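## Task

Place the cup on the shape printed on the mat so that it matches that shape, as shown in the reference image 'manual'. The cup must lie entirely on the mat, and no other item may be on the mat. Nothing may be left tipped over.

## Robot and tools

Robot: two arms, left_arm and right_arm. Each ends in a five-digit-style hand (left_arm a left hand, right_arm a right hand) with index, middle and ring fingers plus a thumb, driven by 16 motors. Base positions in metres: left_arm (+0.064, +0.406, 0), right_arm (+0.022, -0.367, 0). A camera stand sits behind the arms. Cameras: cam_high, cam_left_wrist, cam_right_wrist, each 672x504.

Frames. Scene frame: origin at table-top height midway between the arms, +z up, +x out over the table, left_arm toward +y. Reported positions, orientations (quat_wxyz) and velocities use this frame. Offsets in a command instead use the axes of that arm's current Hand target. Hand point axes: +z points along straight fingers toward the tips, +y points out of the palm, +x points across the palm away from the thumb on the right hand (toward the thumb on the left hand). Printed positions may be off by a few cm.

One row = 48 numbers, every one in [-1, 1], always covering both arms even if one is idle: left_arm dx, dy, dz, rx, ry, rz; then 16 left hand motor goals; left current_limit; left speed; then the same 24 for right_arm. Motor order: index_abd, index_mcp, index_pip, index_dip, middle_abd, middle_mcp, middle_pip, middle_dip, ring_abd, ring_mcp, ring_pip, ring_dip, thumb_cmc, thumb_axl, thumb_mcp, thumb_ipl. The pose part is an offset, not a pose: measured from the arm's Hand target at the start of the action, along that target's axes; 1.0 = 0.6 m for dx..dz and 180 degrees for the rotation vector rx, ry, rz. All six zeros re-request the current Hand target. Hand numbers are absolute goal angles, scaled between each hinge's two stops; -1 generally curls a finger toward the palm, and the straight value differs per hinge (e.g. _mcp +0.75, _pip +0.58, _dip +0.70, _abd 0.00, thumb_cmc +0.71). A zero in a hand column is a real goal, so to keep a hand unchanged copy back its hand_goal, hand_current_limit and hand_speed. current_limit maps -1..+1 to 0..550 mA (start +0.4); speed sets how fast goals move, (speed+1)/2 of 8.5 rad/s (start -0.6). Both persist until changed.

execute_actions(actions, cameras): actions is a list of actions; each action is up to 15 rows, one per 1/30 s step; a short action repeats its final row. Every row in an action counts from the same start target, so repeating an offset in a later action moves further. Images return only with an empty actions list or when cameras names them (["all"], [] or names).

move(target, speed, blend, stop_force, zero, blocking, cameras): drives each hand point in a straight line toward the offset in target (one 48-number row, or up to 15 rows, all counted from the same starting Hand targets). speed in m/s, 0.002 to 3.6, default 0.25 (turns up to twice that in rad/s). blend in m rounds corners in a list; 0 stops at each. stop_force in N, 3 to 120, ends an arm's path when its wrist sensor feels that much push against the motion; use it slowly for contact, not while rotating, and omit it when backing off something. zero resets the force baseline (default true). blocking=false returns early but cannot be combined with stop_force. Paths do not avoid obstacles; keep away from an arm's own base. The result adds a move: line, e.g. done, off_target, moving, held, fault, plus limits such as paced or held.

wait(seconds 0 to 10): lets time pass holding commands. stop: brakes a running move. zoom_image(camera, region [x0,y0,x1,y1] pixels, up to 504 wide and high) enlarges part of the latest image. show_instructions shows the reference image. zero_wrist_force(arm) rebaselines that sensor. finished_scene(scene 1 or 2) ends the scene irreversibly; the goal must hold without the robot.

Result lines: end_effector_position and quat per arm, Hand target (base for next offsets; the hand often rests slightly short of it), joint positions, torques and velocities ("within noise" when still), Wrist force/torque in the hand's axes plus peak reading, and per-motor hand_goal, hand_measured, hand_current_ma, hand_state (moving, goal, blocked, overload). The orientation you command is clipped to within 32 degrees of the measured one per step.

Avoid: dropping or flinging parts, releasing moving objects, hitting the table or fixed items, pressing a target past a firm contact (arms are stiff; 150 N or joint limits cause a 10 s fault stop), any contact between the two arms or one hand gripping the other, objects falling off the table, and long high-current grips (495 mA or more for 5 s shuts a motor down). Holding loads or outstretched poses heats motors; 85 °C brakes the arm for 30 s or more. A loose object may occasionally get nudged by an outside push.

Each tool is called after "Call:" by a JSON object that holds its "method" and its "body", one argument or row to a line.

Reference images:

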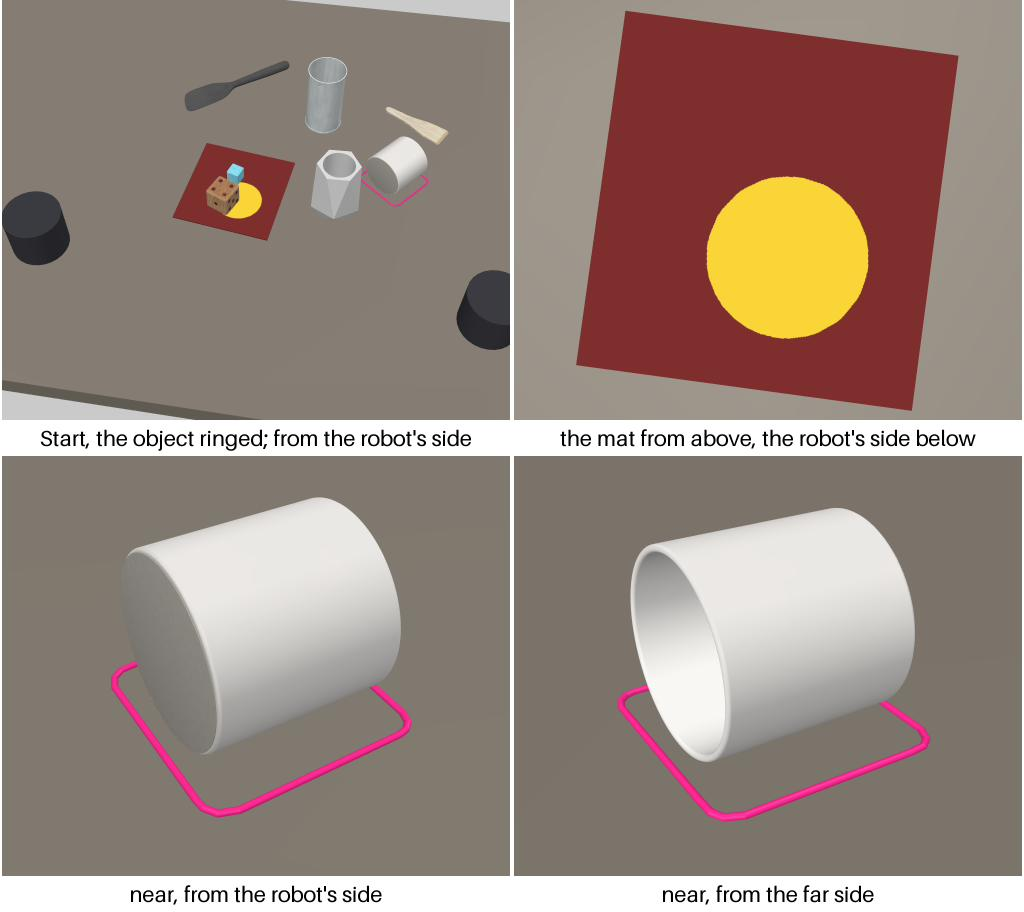

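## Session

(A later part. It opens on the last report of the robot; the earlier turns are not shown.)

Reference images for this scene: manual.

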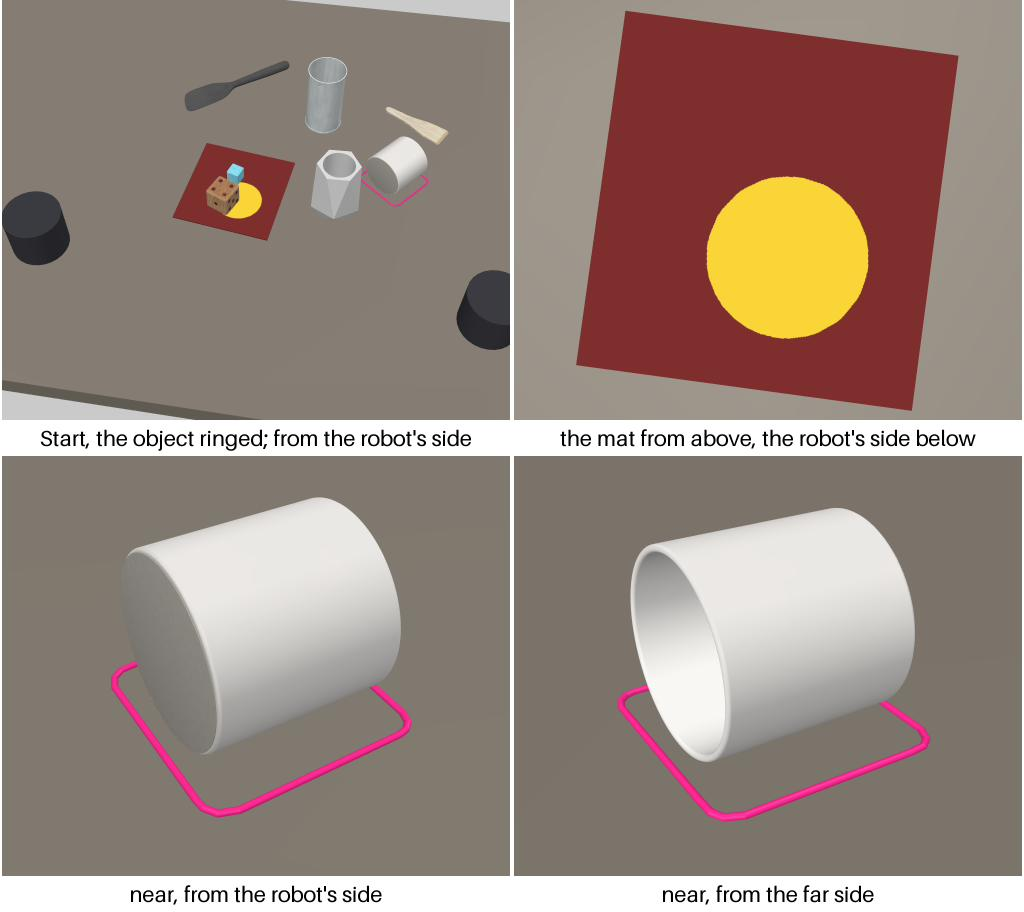

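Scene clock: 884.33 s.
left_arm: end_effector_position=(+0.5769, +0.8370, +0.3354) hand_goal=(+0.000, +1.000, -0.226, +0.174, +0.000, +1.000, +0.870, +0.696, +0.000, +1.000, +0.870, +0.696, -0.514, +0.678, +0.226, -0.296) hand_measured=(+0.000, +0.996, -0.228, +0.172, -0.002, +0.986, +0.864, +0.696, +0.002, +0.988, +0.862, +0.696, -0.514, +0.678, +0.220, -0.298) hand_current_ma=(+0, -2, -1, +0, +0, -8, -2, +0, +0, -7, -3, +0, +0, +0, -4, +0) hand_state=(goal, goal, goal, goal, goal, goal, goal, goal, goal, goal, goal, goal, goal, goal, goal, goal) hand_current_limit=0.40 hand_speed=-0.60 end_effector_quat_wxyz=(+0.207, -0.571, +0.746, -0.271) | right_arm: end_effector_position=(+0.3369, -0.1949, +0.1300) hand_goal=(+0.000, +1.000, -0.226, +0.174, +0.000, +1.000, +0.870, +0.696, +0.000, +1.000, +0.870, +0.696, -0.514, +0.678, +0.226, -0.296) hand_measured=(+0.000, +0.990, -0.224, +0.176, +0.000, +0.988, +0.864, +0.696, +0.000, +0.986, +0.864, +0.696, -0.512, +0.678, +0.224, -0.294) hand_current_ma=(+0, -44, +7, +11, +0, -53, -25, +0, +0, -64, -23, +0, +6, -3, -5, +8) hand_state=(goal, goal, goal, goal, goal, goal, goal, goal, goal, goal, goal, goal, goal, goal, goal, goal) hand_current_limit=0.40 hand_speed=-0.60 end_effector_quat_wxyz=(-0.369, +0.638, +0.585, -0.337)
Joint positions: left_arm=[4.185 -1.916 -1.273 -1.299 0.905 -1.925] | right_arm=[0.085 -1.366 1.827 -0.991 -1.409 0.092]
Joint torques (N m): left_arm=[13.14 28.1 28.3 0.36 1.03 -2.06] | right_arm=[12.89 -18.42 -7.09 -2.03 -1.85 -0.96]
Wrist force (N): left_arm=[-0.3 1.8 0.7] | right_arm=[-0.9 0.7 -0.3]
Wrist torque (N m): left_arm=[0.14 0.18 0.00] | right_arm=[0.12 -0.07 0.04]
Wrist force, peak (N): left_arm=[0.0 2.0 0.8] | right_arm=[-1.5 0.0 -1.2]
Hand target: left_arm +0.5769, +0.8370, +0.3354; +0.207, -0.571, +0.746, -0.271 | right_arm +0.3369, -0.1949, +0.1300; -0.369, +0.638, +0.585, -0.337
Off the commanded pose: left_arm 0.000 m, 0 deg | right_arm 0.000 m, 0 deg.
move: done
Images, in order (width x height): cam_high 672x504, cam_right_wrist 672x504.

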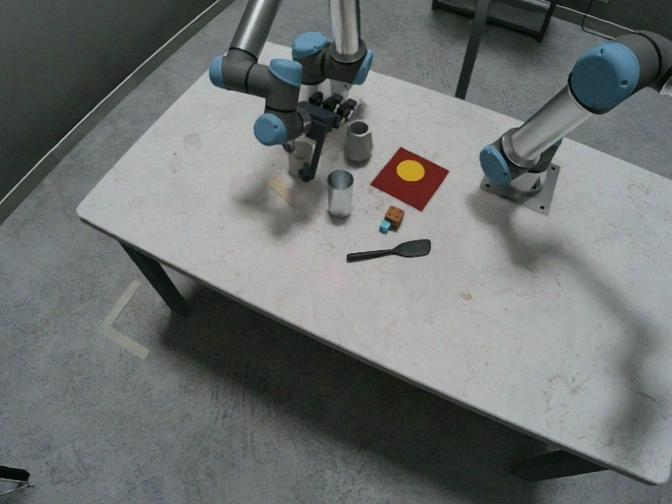

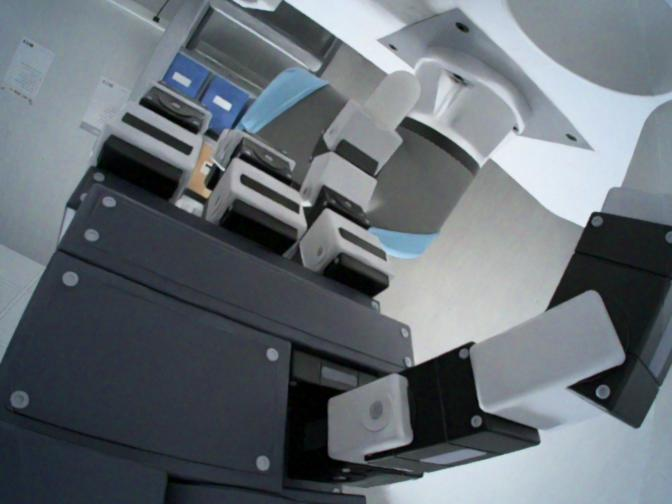

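Call:
{"method": "zoom_image", "body": {
  "camera": "cam_high",
  "region": [270, 125, 330, 185]
}}

Call:
{"method": "zoom_image", "body": {
  "camera": "cam_right_wrist",
  "region": [372, 0, 672, 250]
}}

Scaled by 8.400 from the camera's 672x504 image, which has a finer 960x720 frame.

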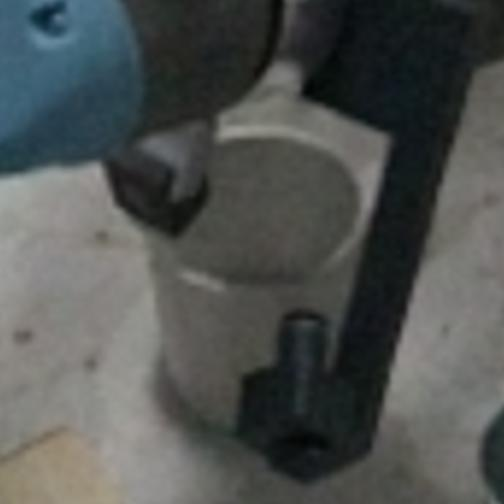

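Scaled by 1.680 from the camera's 672x504 image, which has a finer 960x720 frame.

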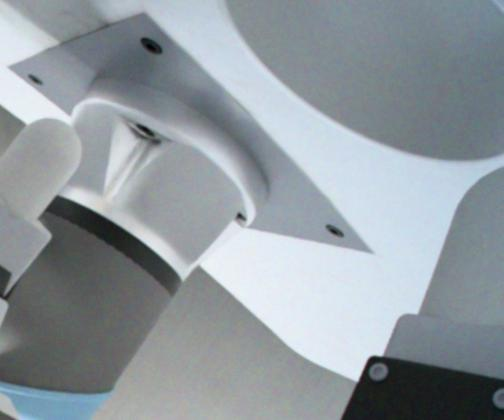

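Call:
{"method": "move", "body": {
  "target": [0,0,0,0,0,0,0,1,-0.226,0.174,0,1,0.869,0.696,0,1,0.869,0.696,-0.514,0.678,0.225,-0.297,0.4,-0.6,-0.0183,0.011,0.0277,0,0,0,0,1,-0.226,0.174,0,1,0.869,0.696,0,1,0.869,0.696,-0.514,0.678,0.225,-0.297,0.4,-0.6],
  "speed": 0.06,
  "stop_force": 3,
  "cameras": ["cam_high","cam_right_wrist"]
}}

Call:
{"method": "zoom_image", "body": {
  "camera": "cam_high",
  "region": [270, 125, 330, 185]
}}

Scene clock: 931.33 s.
left_arm: end_effector_position=(+0.5769, +0.8370, +0.3354) hand_goal=(+0.000, +1.000, -0.226, +0.174, +0.000, +1.000, +0.870, +0.696, +0.000, +1.000, +0.870, +0.696, -0.514, +0.678, +0.226, -0.296) hand_measured=(+0.000, +0.996, -0.228, +0.172, -0.002, +0.986, +0.864, +0.696, +0.002, +0.988, +0.862, +0.696, -0.514, +0.678, +0.220, -0.298) hand_current_ma=(+0, -2, -1, +0, +0, -8, -2, +0, +0, -7, -3, +0, +0, +0, -4, +0) hand_state=(goal, goal, goal, goal, goal, goal, goal, goal, goal, goal, goal, goal, goal, goal, goal, goal) hand_current_limit=0.40 hand_speed=-0.60 end_effector_quat_wxyz=(+0.207, -0.571, +0.746, -0.271) | right_arm: end_effector_position=(+0.3249, -0.2049, +0.1160) hand_goal=(+0.000, +1.000, -0.226, +0.174, +0.000, +1.000, +0.870, +0.696, +0.000, +1.000, +0.870, +0.696, -0.514, +0.678, +0.226, -0.296) hand_measured=(+0.000, +0.990, -0.224, +0.176, +0.000, +0.988, +0.864, +0.696, +0.000, +0.986, +0.864, +0.696, -0.512, +0.678, +0.224, -0.294) hand_current_ma=(+0, -44, +7, +11, +0, -53, -25, +0, +0, -64, -23, +0, +6, -3, -5, +8) hand_state=(goal, goal, goal, goal, goal, goal, goal, goal, goal, goal, goal, goal, goal, goal, goal, goal) hand_current_limit=0.40 hand_speed=-0.60 end_effector_quat_wxyz=(-0.369, +0.638, +0.585, -0.337)
Joint positions: left_arm=[4.185 -1.916 -1.273 -1.299 0.905 -1.925] | right_arm=[0.067 -1.383 1.888 -1.034 -1.425 0.083]
Joint torques (N m): left_arm=[11.07 27.57 28.54 0.46 1.02 -1.84] | right_arm=[-9.5 -33.15 -6.33 -2.19 -1.51 -1.49]
Wrist force (N): left_arm=[-0.3 1.8 0.7] | right_arm=[-1.0 0.9 -0.1]
Wrist torque (N m): left_arm=[0.15 0.19 0.00] | right_arm=[0.12 -0.06 0.04]
Wrist force, peak (N): left_arm=[-0.3 2.0 0.8] | right_arm=[-1.1 0.9 -0.2]
Hand target: left_arm +0.5769, +0.8370, +0.3354; +0.207, -0.571, +0.746, -0.271 | right_arm +0.3249, -0.2049, +0.1160; -0.369, +0.638, +0.585, -0.337
Off the commanded pose: left_arm 0.000 m, 0 deg | right_arm 0.000 m, 0 deg.
move: done
Images, in order (width x height): cam_high 672x504, cam_right_wrist 672x504.

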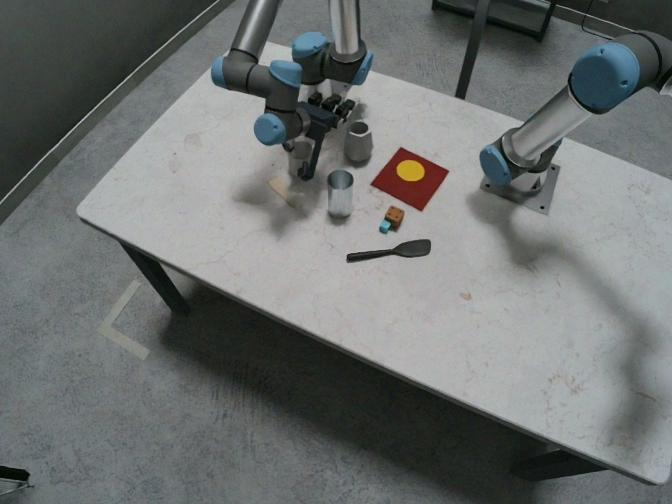

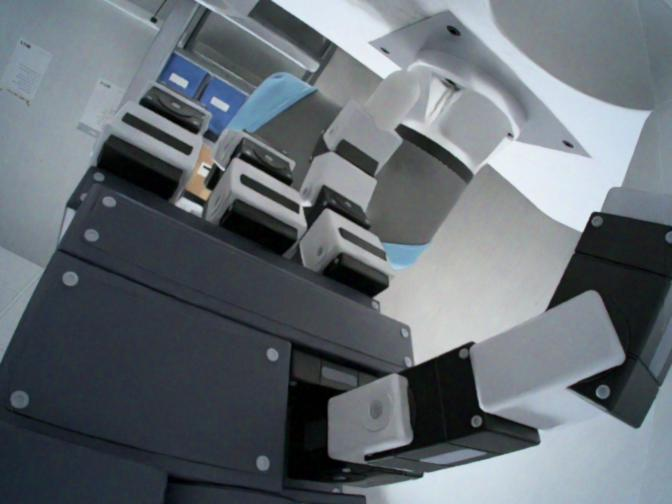

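Scaled by 8.400 from the camera's 672x504 image, which has a finer 960x720 frame.

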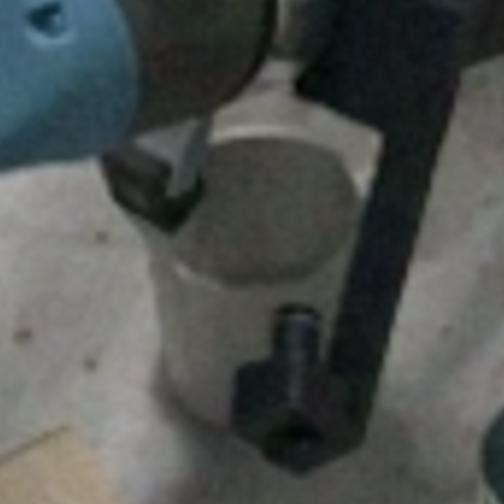

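Call:
{"method": "zoom_image", "body": {
  "camera": "cam_right_wrist",
  "region": [432, 0, 672, 200]
}}

Scaled by 2.100 from the camera's 672x504 image, which has a finer 960x720 frame.

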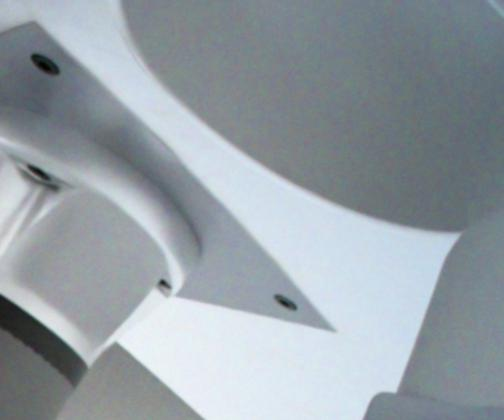

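Call:
{"method": "zoom_image", "body": {
  "camera": "cam_high",
  "region": [276, 134, 310, 168]
}}

Scaled by 14.824 from the camera's 672x504 image, which has a finer 960x720 frame.

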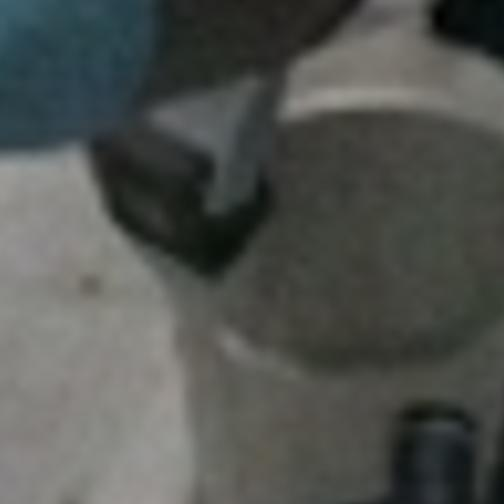

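Call:
{"method": "move", "body": {
  "target": [0,0,0,0,0,0,0,1,-0.226,0.174,0,1,0.869,0.696,0,1,0.869,0.696,-0.514,0.678,0.225,-0.297,0.4,-0.6,0.0157,0.0365,0.0033,0,0,0,0,1,-0.226,0.174,0,1,0.869,0.696,0,1,0.869,0.696,-0.514,0.678,0.225,-0.297,0.4,-0.6],
  "speed": 0.05,
  "stop_force": 3,
  "cameras": ["cam_high","cam_right_wrist"]
}}

Call:
{"method": "zoom_image", "body": {
  "camera": "cam_high",
  "region": [276, 130, 326, 180]
}}

Scene clock: 1065.57 s.
left_arm: end_effector_position=(+0.5769, +0.8370, +0.3354) hand_goal=(+0.000, +1.000, -0.226, +0.174, +0.000, +1.000, +0.870, +0.696, +0.000, +1.000, +0.870, +0.696, -0.514, +0.678, +0.226, -0.296) hand_measured=(+0.000, +0.996, -0.228, +0.172, -0.002, +0.986, +0.864, +0.696, +0.002, +0.988, +0.862, +0.696, -0.514, +0.678, +0.220, -0.298) hand_current_ma=(+0, -2, -1, +0, +0, -8, -2, +0, +0, -7, -3, +0, +0, +0, -4, +0) hand_state=(goal, goal, goal, goal, goal, goal, goal, goal, goal, goal, goal, goal, goal, goal, goal, goal) hand_current_limit=0.40 hand_speed=-0.60 end_effector_quat_wxyz=(+0.207, -0.571, +0.746, -0.271) | right_arm: end_effector_position=(+0.3349, -0.1963, +0.0960) hand_goal=(+0.000, +1.000, -0.226, +0.174, +0.000, +1.000, +0.870, +0.696, +0.000, +1.000, +0.870, +0.696, -0.514, +0.678, +0.226, -0.296) hand_measured=(+0.000, +0.990, -0.224, +0.176, +0.000, +0.988, +0.864, +0.696, +0.000, +0.986, +0.864, +0.696, -0.512, +0.678, +0.224, -0.294) hand_current_ma=(+0, -44, +7, +11, +0, -53, -25, +0, +0, -64, -23, +0, +6, -3, -5, +8) hand_state=(goal, goal, goal, goal, goal, goal, goal, goal, goal, goal, goal, goal, goal, goal, goal, goal) hand_current_limit=0.40 hand_speed=-0.60 end_effector_quat_wxyz=(-0.369, +0.638, +0.585, -0.337)
Joint positions: left_arm=[4.185 -1.916 -1.273 -1.299 0.905 -1.925] | right_arm=[0.083 -1.331 1.881 -1.081 -1.411 0.091]
Joint torques (N m): left_arm=[11.23 28.49 28.86 0.36 1 -1.37] | right_arm=[14.03 -18.42 -31.77 -1.97 2.06 1.22]
Wrist force (N): left_arm=[-0.2 1.9 0.8] | right_arm=[-1.1 0.6 -0.4]
Wrist torque (N m): left_arm=[0.14 0.17 0.01] | right_arm=[0.11 -0.05 -0.06]
Wrist force, peak (N): left_arm=[0.0 2.0 0.9] | right_arm=[-1.2 0.8 -0.4]
Hand target: left_arm +0.5769, +0.8370, +0.3354; +0.207, -0.571, +0.746, -0.271 | right_arm +0.3349, -0.1963, +0.0960; -0.369, +0.638, +0.585, -0.337
Off the commanded pose: left_arm 0.000 m, 0 deg | right_arm 0.000 m, 0 deg.
move: done
Images, in order (width x height): cam_high 672x504, cam_right_wrist 672x504.

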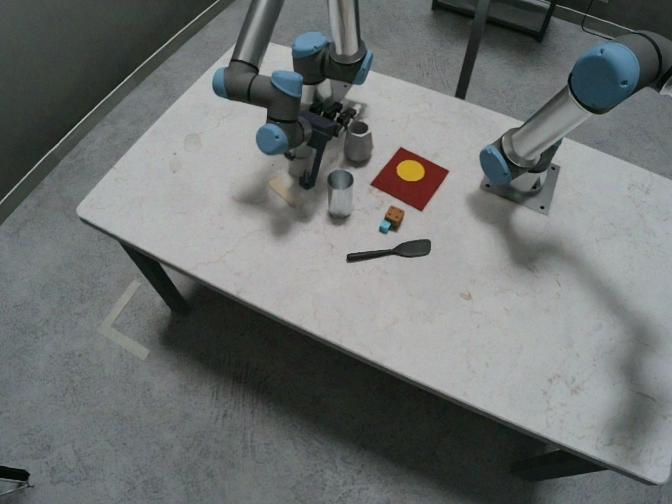

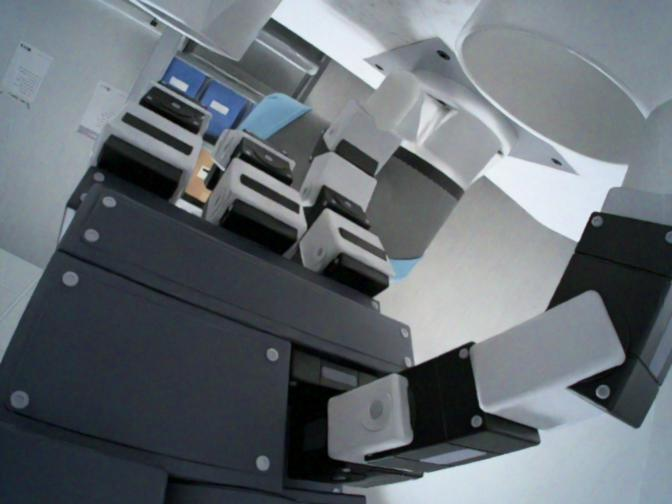

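Scaled by 10.080 from the camera's 672x504 image, which has a finer 960x720 frame.

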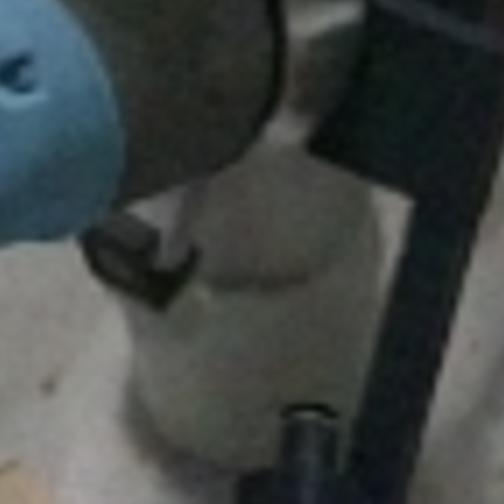

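Call:
{"method": "move", "body": {
  "target": [
    [0,0,0,0,0,0,0,1,-0.226,0.174,0,1,0.869,0.696,0,1,0.869,0.696,-0.514,0.678,0.225,-0.297,0.4,-0.6,-0.0168,-0.0143,0.0248,0,0,0,0,1,-0.226,0.174,0,1,0.869,0.696,0,1,0.869,0.696,-0.514,0.678,0.225,-0.297,0.4,-0.6],
    [0,0,0,0,0,0,0,1,-0.226,0.174,0,1,0.869,0.696,0,1,0.869,0.696,-0.514,0.678,0.225,-0.297,0.4,-0.6,-0.0168,0.029,0.0498,0,0,0,0,1,-0.226,0.174,0,1,0.869,0.696,0,1,0.869,0.696,-0.514,0.678,0.225,-0.297,0.4,-0.6]
  ],
  "speed": [0.06,0.05],
  "stop_force": 3,
  "cameras": ["cam_high","cam_right_wrist"]
}}

Call:
{"method": "zoom_image", "body": {
  "camera": "cam_high",
  "region": [276, 130, 326, 180]
}}

Scene clock: 1152.90 s.
left_arm: end_effector_position=(+0.5769, +0.8370, +0.3354) hand_goal=(+0.000, +1.000, -0.226, +0.174, +0.000, +1.000, +0.870, +0.696, +0.000, +1.000, +0.870, +0.696, -0.514, +0.678, +0.226, -0.296) hand_measured=(+0.000, +0.996, -0.228, +0.172, -0.002, +0.986, +0.864, +0.696, +0.002, +0.988, +0.862, +0.696, -0.514, +0.678, +0.220, -0.298) hand_current_ma=(+0, -2, -1, +0, +0, -8, -2, +0, +0, -7, -3, +0, +0, +0, -4, +0) hand_state=(goal, goal, goal, goal, goal, goal, goal, goal, goal, goal, goal, goal, goal, goal, goal, goal) hand_current_limit=0.40 hand_speed=-0.60 end_effector_quat_wxyz=(+0.207, -0.571, +0.746, -0.271) | right_arm: end_effector_position=(+0.3169, -0.2048, +0.0665) hand_goal=(+0.000, +1.000, -0.226, +0.174, +0.000, +1.000, +0.870, +0.696, +0.000, +1.000, +0.870, +0.696, -0.514, +0.678, +0.226, -0.296) hand_measured=(+0.000, +0.990, -0.224, +0.176, +0.000, +0.988, +0.864, +0.696, +0.000, +1.000, +0.864, +0.696, -0.514, +0.678, +0.234, -0.294) hand_current_ma=(+0, -44, +7, +11, +0, -53, -25, +0, -3, +1, -23, +0, -2, -3, +41, +9) hand_state=(goal, goal, goal, goal, goal, goal, goal, goal, goal, goal, goal, goal, goal, goal, goal, goal) hand_current_limit=0.40 hand_speed=-0.60 end_effector_quat_wxyz=(-0.369, +0.638, +0.585, -0.337)
Joint positions: left_arm=[4.185 -1.916 -1.273 -1.299 0.905 -1.925] | right_arm=[0.069 -1.332 1.973 -1.17 -1.424 0.084]
Joint torques (N m): left_arm=[11.5 28.73 28.35 0.14 1.01 -1.02] | right_arm=[-7.54 -34.21 -29.16 1.81 -0.57 -0.65]
Wrist force (N): left_arm=[-0.2 1.8 0.9] | right_arm=[-1.4 -1.8 -3.3]
Wrist torque (N m): left_arm=[0.13 0.18 0.00] | right_arm=[0.53 0.14 -0.23]
Wrist force, peak (N): left_arm=[-0.1 2.0 0.8] | right_arm=[-1.5 -3.4 -5.0]
Hand target: left_arm +0.5769, +0.8370, +0.3354; +0.207, -0.571, +0.746, -0.271 | right_arm +0.3169, -0.2048, +0.0665; -0.369, +0.638, +0.585, -0.337 (not the last commanded pose)
Off the commanded pose: left_arm 0.000 m, 0 deg | right_arm 0.001 m, 0 deg.
move: contact (right_arm); path passed 1 of 2 targets
Images, in order (width x height): cam_high 672x504, cam_right_wrist 672x504.

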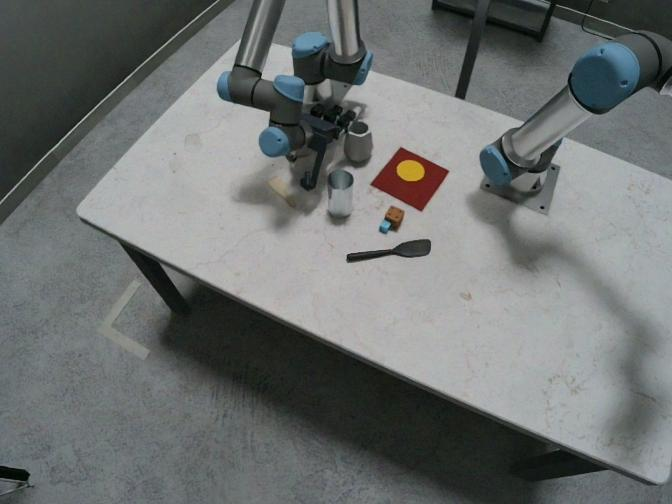

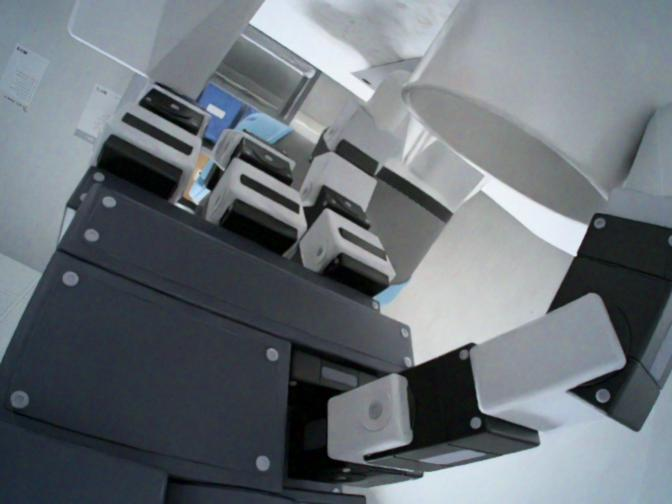

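Scaled by 10.080 from the camera's 672x504 image, which has a finer 960x720 frame.

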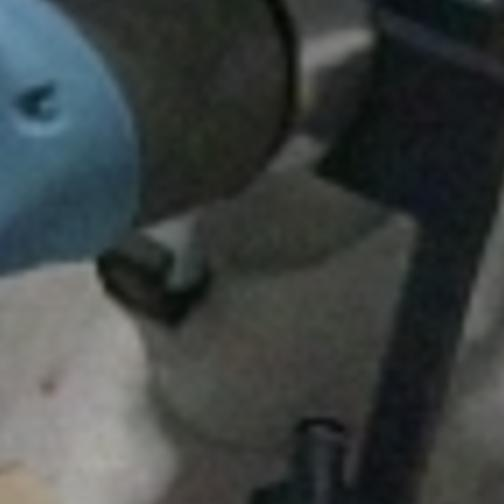

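Call:
{"method": "move", "body": {
  "target": [
    [0,0,0,0,0,0,0,1,-0.226,0.174,0,1,0.869,0.696,0,1,0.869,0.696,-0.514,0.678,0.225,-0.297,0.4,-0.6,0,-0.1205,-0.0696,0,0,0,0,1,-0.226,0.174,0,1,0.869,0.696,0,1,0.869,0.696,-0.514,0.678,0.225,-0.297,0.4,-0.6],
    [0,0,0,0,0,0,0,1,-0.226,0.174,0,1,0.869,0.696,0,1,0.869,0.696,-0.514,0.678,0.225,-0.297,0.4,-0.6,0.017,-0.1053,-0.0959,0,0,0,0,1,-0.226,0.174,0,1,0.869,0.696,0,-0.205,-0.737,-0.174,-0.514,0.678,0.225,-0.297,0.4,-0.6],
    [0,0,0,0,0,0,0,1,-0.226,0.174,0,1,0.869,0.696,0,1,0.869,0.696,-0.514,0.678,0.225,-0.297,0.4,-0.6,0.017,-0.0331,-0.0542,0,0,0,0,1,-0.226,0.174,0,1,0.869,0.696,0,-0.205,-0.737,-0.174,-0.514,0.678,0.225,-0.297,0.4,-0.6]
  ],
  "speed": [0.15,0.15,0.15],
  "cameras": ["cam_high","cam_right_wrist"]
}}

Call:
{"method": "zoom_image", "body": {
  "camera": "cam_high",
  "region": [276, 120, 336, 180]
}}

Scene clock: 1211.13 s.
left_arm: end_effector_position=(+0.5769, +0.8370, +0.3354) hand_goal=(+0.000, +1.000, -0.226, +0.174, +0.000, +1.000, +0.870, +0.696, +0.000, +1.000, +0.870, +0.696, -0.514, +0.678, +0.226, -0.296) hand_measured=(+0.000, +0.996, -0.228, +0.172, -0.002, +0.986, +0.864, +0.696, +0.002, +0.988, +0.862, +0.696, -0.514, +0.678, +0.220, -0.298) hand_current_ma=(+0, -2, -1, +0, +0, -8, -2, +0, +0, -7, -3, +0, +0, +0, -4, +0) hand_state=(goal, goal, goal, goal, goal, goal, goal, goal, goal, goal, goal, goal, goal, goal, goal, goal) hand_current_limit=0.40 hand_speed=-0.60 end_effector_quat_wxyz=(+0.207, -0.571, +0.746, -0.271) | right_arm: end_effector_position=(+0.3359, -0.1963, +0.1001) hand_goal=(+0.000, +1.000, -0.226, +0.174, +0.000, +1.000, +0.870, +0.696, +0.000, -0.204, -0.736, -0.174, -0.514, +0.678, +0.226, -0.296) hand_measured=(+0.000, +0.990, -0.224, +0.176, +0.000, +0.988, +0.864, +0.696, +0.000, -0.198, -0.730, -0.172, -0.514, +0.678, +0.226, -0.294) hand_current_ma=(+0, -44, +7, +11, +0, -53, -25, +0, +1, +30, +28, +11, -2, -3, +2, +9) hand_state=(goal, goal, goal, goal, goal, goal, goal, goal, goal, goal, goal, goal, goal, goal, goal, goal) hand_current_limit=0.40 hand_speed=-0.60 end_effector_quat_wxyz=(-0.369, +0.638, +0.585, -0.337)
Joint positions: left_arm=[4.185 -1.916 -1.273 -1.299 0.905 -1.925] | right_arm=[0.083 -1.334 1.873 -1.069 -1.411 0.091]
Joint torques (N m): left_arm=[9.88 28.95 28.69 0.43 1.01 -0.62] | right_arm=[13.56 -18.13 -5.59 -2.34 1.79 1.2]
Wrist force (N): left_arm=[-0.2 1.8 0.7] | right_arm=[-1.0 0.7 -0.3]
Wrist torque (N m): left_arm=[0.14 0.17 0.01] | right_arm=[0.18 -0.05 -0.05]
Wrist force, peak (N): left_arm=[-0.2 2.0 0.8] | right_arm=[-1.5 -2.2 -3.5]
Hand target: left_arm +0.5769, +0.8370, +0.3354; +0.207, -0.571, +0.746, -0.271 | right_arm +0.3359, -0.1963, +0.1000; -0.369, +0.638, +0.585, -0.337
Off the commanded pose: left_arm 0.000 m, 0 deg | right_arm 0.000 m, 0 deg.
move: done
Images, in order (width x height): cam_high 672x504, cam_right_wrist 672x504.

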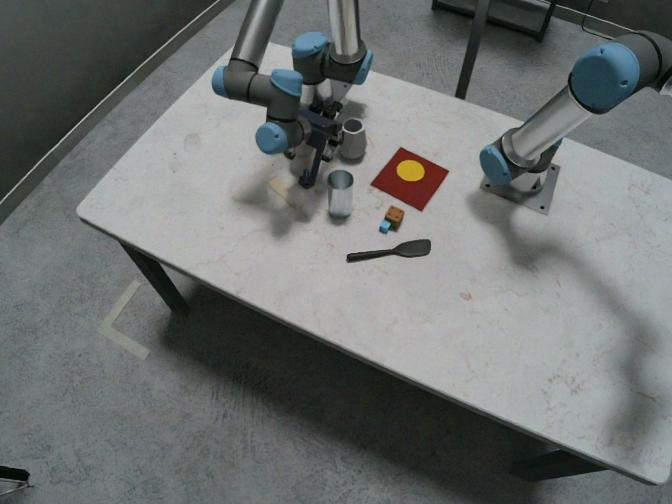

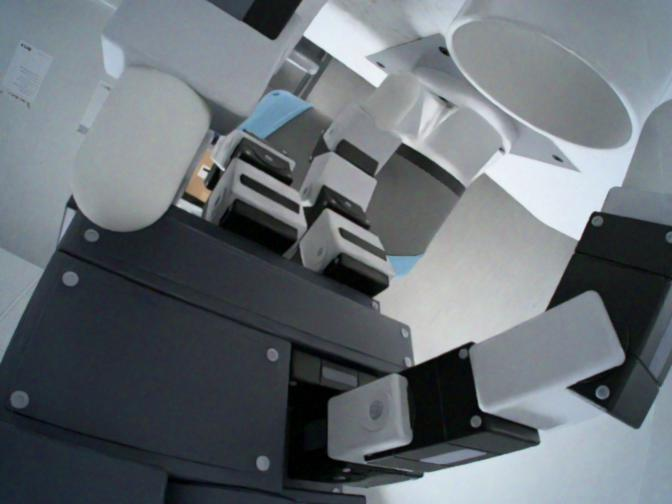

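Scaled by 8.400 from the camera's 672x504 image, which has a finer 960x720 frame.

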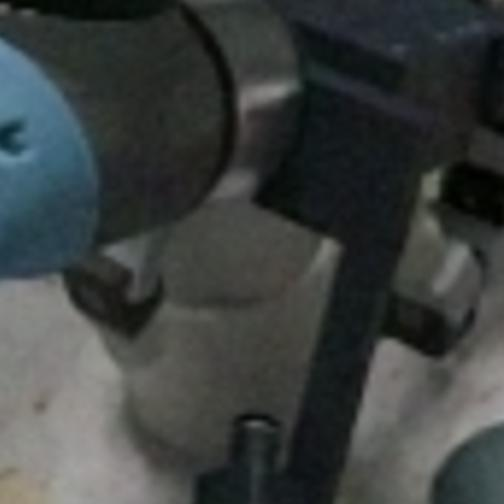

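Call:
{"method": "move", "body": {
  "target": [0,0,0,0,0,0,0,1,-0.226,0.174,0,1,0.869,0.696,0,1,0.869,0.696,-0.514,0.678,0.225,-0.297,0.4,-0.6,0,0.0606,0.035,0,0,0,0,1,-0.226,0.174,0,1,0.869,0.696,0,-0.205,-0.737,-0.174,-0.514,0.678,0.225,-0.297,0.4,-0.6],
  "speed": 0.06,
  "stop_force": 3,
  "cameras": ["cam_high","cam_right_wrist"]
}}

Call:
{"method": "zoom_image", "body": {
  "camera": "cam_high",
  "region": [276, 120, 336, 180]
}}

Scene clock: 1284.07 s.
left_arm: end_effector_position=(+0.5769, +0.8370, +0.3354) hand_goal=(+0.000, +1.000, -0.226, +0.174, +0.000, +1.000, +0.870, +0.696, +0.000, +1.000, +0.870, +0.696, -0.514, +0.678, +0.226, -0.296) hand_measured=(+0.000, +0.996, -0.228, +0.172, -0.002, +0.986, +0.864, +0.696, +0.002, +0.988, +0.862, +0.696, -0.514, +0.678, +0.220, -0.298) hand_current_ma=(+0, -2, -1, +0, +0, -8, -2, +0, +0, -7, -3, +0, +0, +0, -4, +0) hand_state=(goal, goal, goal, goal, goal, goal, goal, goal, goal, goal, goal, goal, goal, goal, goal, goal) hand_current_limit=0.40 hand_speed=-0.60 end_effector_quat_wxyz=(+0.207, -0.571, +0.746, -0.271) | right_arm: end_effector_position=(+0.3358, -0.1962, +0.0600) hand_goal=(+0.000, +1.000, -0.226, +0.174, +0.000, +1.000, +0.870, +0.696, +0.000, -0.204, -0.736, -0.174, -0.514, +0.678, +0.226, -0.296) hand_measured=(+0.000, +0.990, -0.224, +0.176, +0.000, +1.000, +0.880, +0.694, +0.000, -0.198, -0.730, -0.172, -0.514, +0.678, +0.226, -0.294) hand_current_ma=(+0, -44, +7, +11, -1, +1, +39, -7, +1, +30, +28, +11, -2, -3, +2, +9) hand_state=(goal, goal, goal, goal, goal, goal, goal, goal, goal, goal, goal, goal, goal, goal, goal, goal) hand_current_limit=0.40 hand_speed=-0.60 end_effector_quat_wxyz=(-0.369, +0.638, +0.585, -0.337)
Joint positions: left_arm=[4.185 -1.916 -1.273 -1.299 0.905 -1.925] | right_arm=[0.083 -1.279 1.922 -1.174 -1.411 0.091]
Joint torques (N m): left_arm=[8.79 28.09 27.96 0.2 0.98 -0.2] | right_arm=[12.17 -36.54 -30.08 1.89 1.5 0.55]
Wrist force (N): left_arm=[-0.3 1.8 0.7] | right_arm=[-1.2 -0.5 -0.4]
Wrist torque (N m): left_arm=[0.14 0.18 0.00] | right_arm=[0.24 -0.04 -0.11]
Wrist force, peak (N): left_arm=[-0.3 2.1 0.8] | right_arm=[-1.6 -2.5 -3.9]
Hand target: left_arm +0.5769, +0.8370, +0.3354; +0.207, -0.571, +0.746, -0.271 | right_arm +0.3358, -0.1962, +0.0600; -0.369, +0.638, +0.585, -0.337 (not the last commanded pose)
Off the commanded pose: left_arm 0.000 m, 0 deg | right_arm 0.002 m, 0 deg.
move: contact (right_arm)
Images, in order (width x height): cam_high 672x504, cam_right_wrist 672x504.

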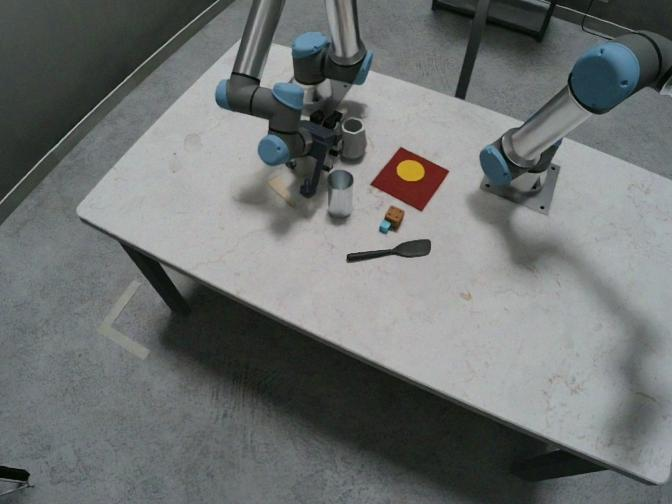

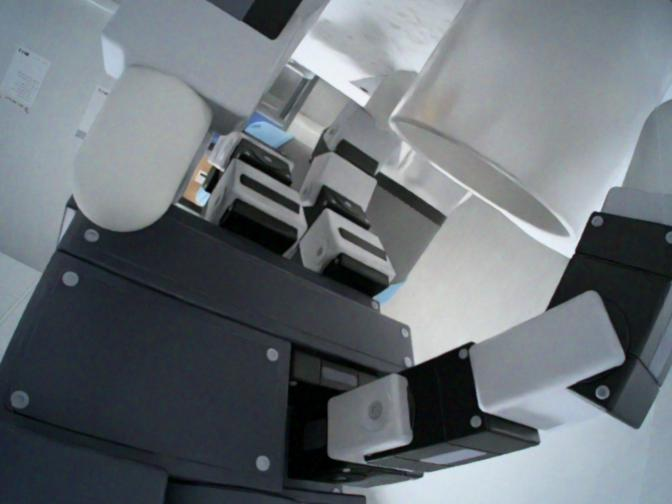

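Scaled by 8.400 from the camera's 672x504 image, which has a finer 960x720 frame.

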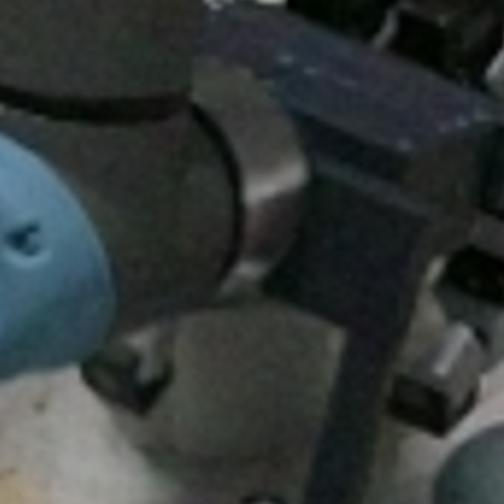

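Call:
{"method": "move", "body": {
  "target": [0,0,0,0,0,0,0,1,-0.226,0.174,0,1,0.869,0.696,0,1,0.869,0.696,-0.514,0.678,0.225,-0.297,0.4,-0.6,0,0,0,0,0,0,0,1,-0.65,0.15,0,1,0.869,0.696,0,-0.205,-0.737,-0.174,-0.514,0.678,-0.15,-0.32,0.3,-0.93],
  "speed": 0.05,
  "cameras": ["cam_high","cam_right_wrist"]
}}

Call:
{"method": "zoom_image", "body": {
  "camera": "cam_high",
  "region": [276, 120, 336, 180]
}}

Scene clock: 1294.43 s.
left_arm: end_effector_position=(+0.5769, +0.8370, +0.3354) hand_goal=(+0.000, +1.000, -0.226, +0.174, +0.000, +1.000, +0.870, +0.696, +0.000, +1.000, +0.870, +0.696, -0.514, +0.678, +0.226, -0.296) hand_measured=(+0.000, +0.996, -0.228, +0.172, -0.002, +0.986, +0.864, +0.696, +0.002, +0.988, +0.862, +0.696, -0.514, +0.678, +0.220, -0.298) hand_current_ma=(+0, -2, -1, +0, +0, -8, -2, +0, +0, -7, -3, +0, +0, +0, -4, +0) hand_state=(goal, goal, goal, goal, goal, goal, goal, goal, goal, goal, goal, goal, goal, goal, goal, goal) hand_current_limit=0.40 hand_speed=-0.60 end_effector_quat_wxyz=(+0.207, -0.571, +0.746, -0.271) | right_arm: end_effector_position=(+0.3358, -0.1962, +0.0600) hand_goal=(+0.000, +1.000, -0.650, +0.150, +0.000, +1.000, +0.870, +0.696, +0.000, -0.204, -0.736, -0.174, -0.514, +0.678, -0.150, -0.320) hand_measured=(+0.000, +1.000, -0.498, +0.162, +0.000, +1.000, +0.880, +0.694, +0.000, -0.198, -0.730, -0.172, -0.514, +0.678, +0.026, -0.310) hand_current_ma=(+0, +0, +357, +50, -1, +1, +38, -7, +1, +30, +28, +11, -2, -3, +357, +55) hand_state=(goal, goal, blocked, goal, goal, goal, goal, goal, goal, goal, goal, goal, goal, goal, blocked, goal) hand_current_limit=0.30 hand_speed=-0.93 end_effector_quat_wxyz=(-0.369, +0.638, +0.585, -0.337)
Joint positions: left_arm=[4.185 -1.916 -1.273 -1.299 0.905 -1.925] | right_arm=[0.083 -1.279 1.922 -1.174 -1.411 0.091]
Joint torques (N m): left_arm=[9.82 28.83 27.43 0.33 0.82 0.21] | right_arm=[2.37 -37.16 -29.95 1.45 -0.86 -1.16]
Wrist force (N): left_arm=[-0.1 1.9 0.9] | right_arm=[-1.4 -1.3 -0.3]
Wrist torque (N m): left_arm=[0.13 0.16 0.02] | right_arm=[0.23 -0.02 -0.11]
Wrist force, peak (N): left_arm=[-0.1 2.1 0.7] | right_arm=[-1.4 -1.3 -0.3]
Hand target: left_arm +0.5769, +0.8370, +0.3354; +0.207, -0.571, +0.746, -0.271 | right_arm +0.3358, -0.1962, +0.0600; -0.369, +0.638, +0.585, -0.337
Off the commanded pose: left_arm 0.000 m, 0 deg | right_arm 0.000 m, 0 deg.
move: done
Images, in order (width x height): cam_high 672x504, cam_right_wrist 672x504.

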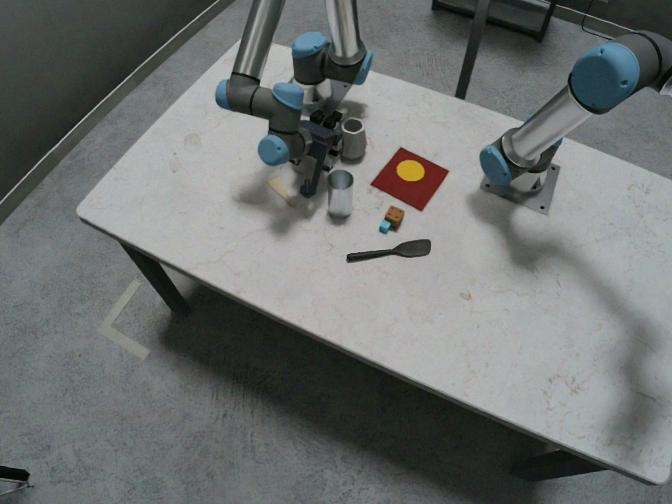

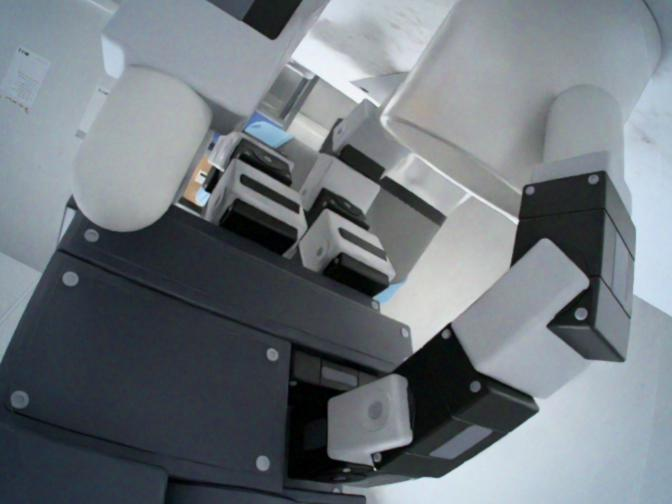

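Scaled by 8.400 from the camera's 672x504 image, which has a finer 960x720 frame.

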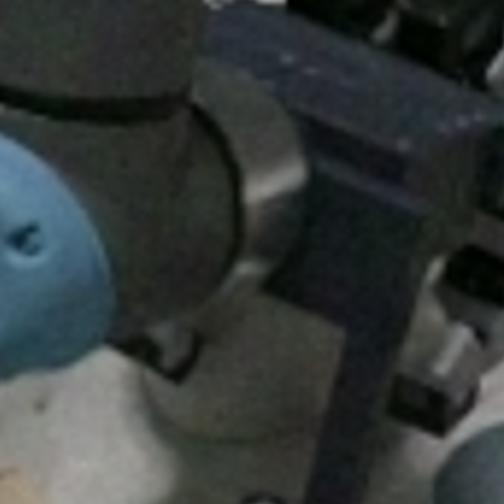

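Call:
{"method": "move", "body": {
  "target": [
    [0,0,0,0,0,0,0,1,-0.226,0.174,0,1,0.869,0.696,0,1,0.869,0.696,-0.514,0.678,0.225,-0.297,0.4,-0.6,0,0,0,0,0,0,0,1,-0.8,0.13,0,1,0.869,0.696,0,-0.205,-0.737,-0.174,-0.514,0.678,-0.3,-0.34,0.7,-0.93],
    [0,0,0,0,0,0,0,1,-0.226,0.174,0,1,0.869,0.696,0,1,0.869,0.696,-0.514,0.678,0.225,-0.297,0.4,-0.6,0,-0.13,-0.075,0,0,0,0,1,-0.8,0.13,0,1,0.869,0.696,0,-0.205,-0.737,-0.174,-0.514,0.678,-0.3,-0.34,0.7,-0.93]
  ],
  "speed": [0.05,0.08],
  "cameras": ["cam_high","cam_right_wrist"]
}}

Call:
{"method": "zoom_image", "body": {
  "camera": "cam_high",
  "region": [266, 80, 386, 200]
}}

Scene clock: 1305.93 s.
left_arm: end_effector_position=(+0.5769, +0.8370, +0.3354) hand_goal=(+0.000, +1.000, -0.226, +0.174, +0.000, +1.000, +0.870, +0.696, +0.000, +1.000, +0.870, +0.696, -0.514, +0.678, +0.226, -0.296) hand_measured=(+0.000, +0.996, -0.228, +0.172, -0.002, +0.986, +0.864, +0.696, +0.002, +0.988, +0.862, +0.696, -0.514, +0.678, +0.220, -0.298) hand_current_ma=(+0, -2, -1, +0, +0, -8, -2, +0, +0, -7, -3, +0, +0, +0, -4, +0) hand_state=(goal, goal, goal, goal, goal, goal, goal, goal, goal, goal, goal, goal, goal, goal, goal, goal) hand_current_limit=0.40 hand_speed=-0.60 end_effector_quat_wxyz=(+0.207, -0.571, +0.746, -0.271) | right_arm: end_effector_position=(+0.3358, -0.1963, +0.1500) hand_goal=(+0.000, +1.000, -0.800, +0.130, +0.000, +1.000, +0.870, +0.696, +0.000, -0.204, -0.736, -0.174, -0.514, +0.678, -0.300, -0.340) hand_measured=(+0.000, +0.996, -0.796, +0.134, +0.000, +0.994, +0.870, +0.694, +0.000, -0.198, -0.730, -0.172, -0.518, +0.678, -0.294, -0.336) hand_current_ma=(+0, -21, +17, +12, -1, -28, +1, -7, +1, +30, +28, +11, -15, -3, +32, +18) hand_state=(goal, goal, goal, goal, goal, goal, goal, goal, goal, goal, goal, goal, goal, goal, goal, goal) hand_current_limit=0.70 hand_speed=-0.93 end_effector_quat_wxyz=(-0.369, +0.638, +0.585, -0.337)
Joint positions: left_arm=[4.185 -1.916 -1.273 -1.299 0.905 -1.925] | right_arm=[0.083 -1.39 1.799 -0.94 -1.411 0.091]
Joint torques (N m): left_arm=[9.47 29.59 28.06 0.43 0.96 0.51] | right_arm=[-9.88 -33.49 -32.85 1.86 -1.35 -1.45]
Wrist force (N): left_arm=[-0.2 2.0 0.8] | right_arm=[-1.0 0.6 0.0]
Wrist torque (N m): left_arm=[0.15 0.17 0.01] | right_arm=[0.14 -0.06 -0.05]
Wrist force, peak (N): left_arm=[-0.1 2.0 0.9] | right_arm=[-1.3 2.2 0.7]
Hand target: left_arm +0.5769, +0.8370, +0.3354; +0.207, -0.571, +0.746, -0.271 | right_arm +0.3358, -0.1963, +0.1500; -0.369, +0.638, +0.585, -0.337
Off the commanded pose: left_arm 0.000 m, 0 deg | right_arm 0.000 m, 0 deg.
move: done
Images, in order (width x height): cam_high 672x504, cam_right_wrist 672x504.

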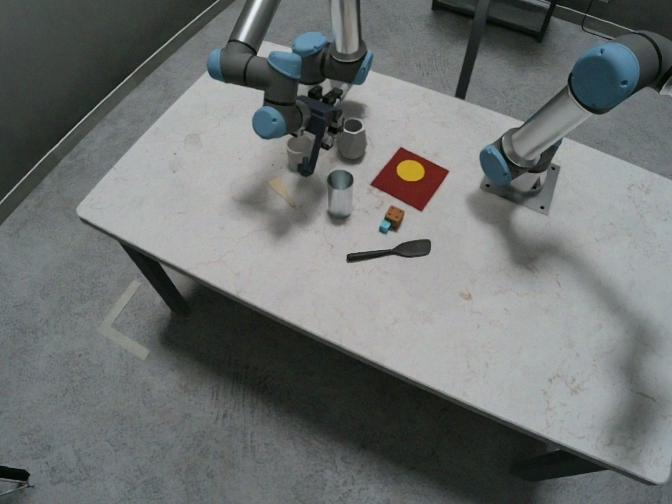

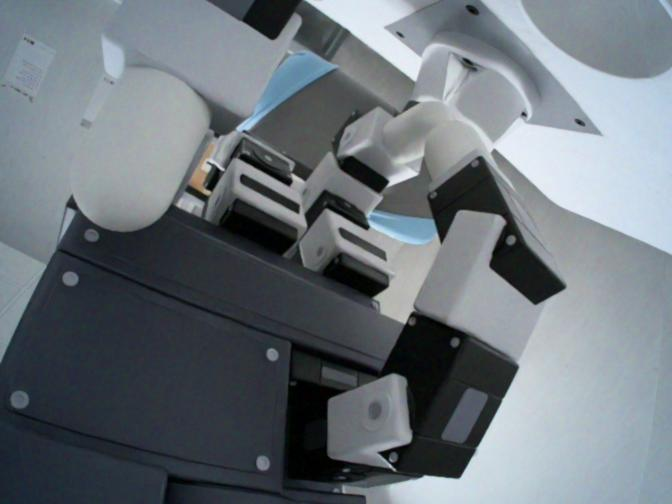

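Scaled by 4.200 from the camera's 672x504 image, which has a finer 960x720 frame.

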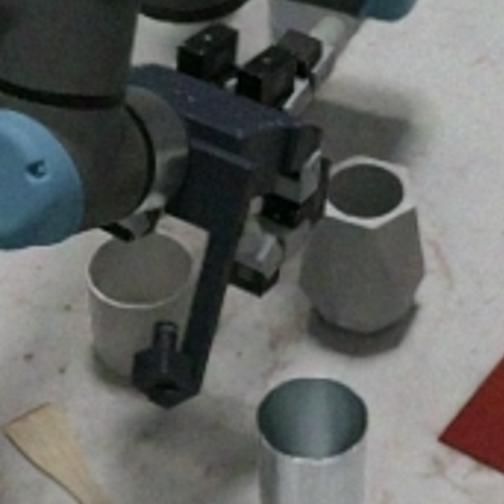

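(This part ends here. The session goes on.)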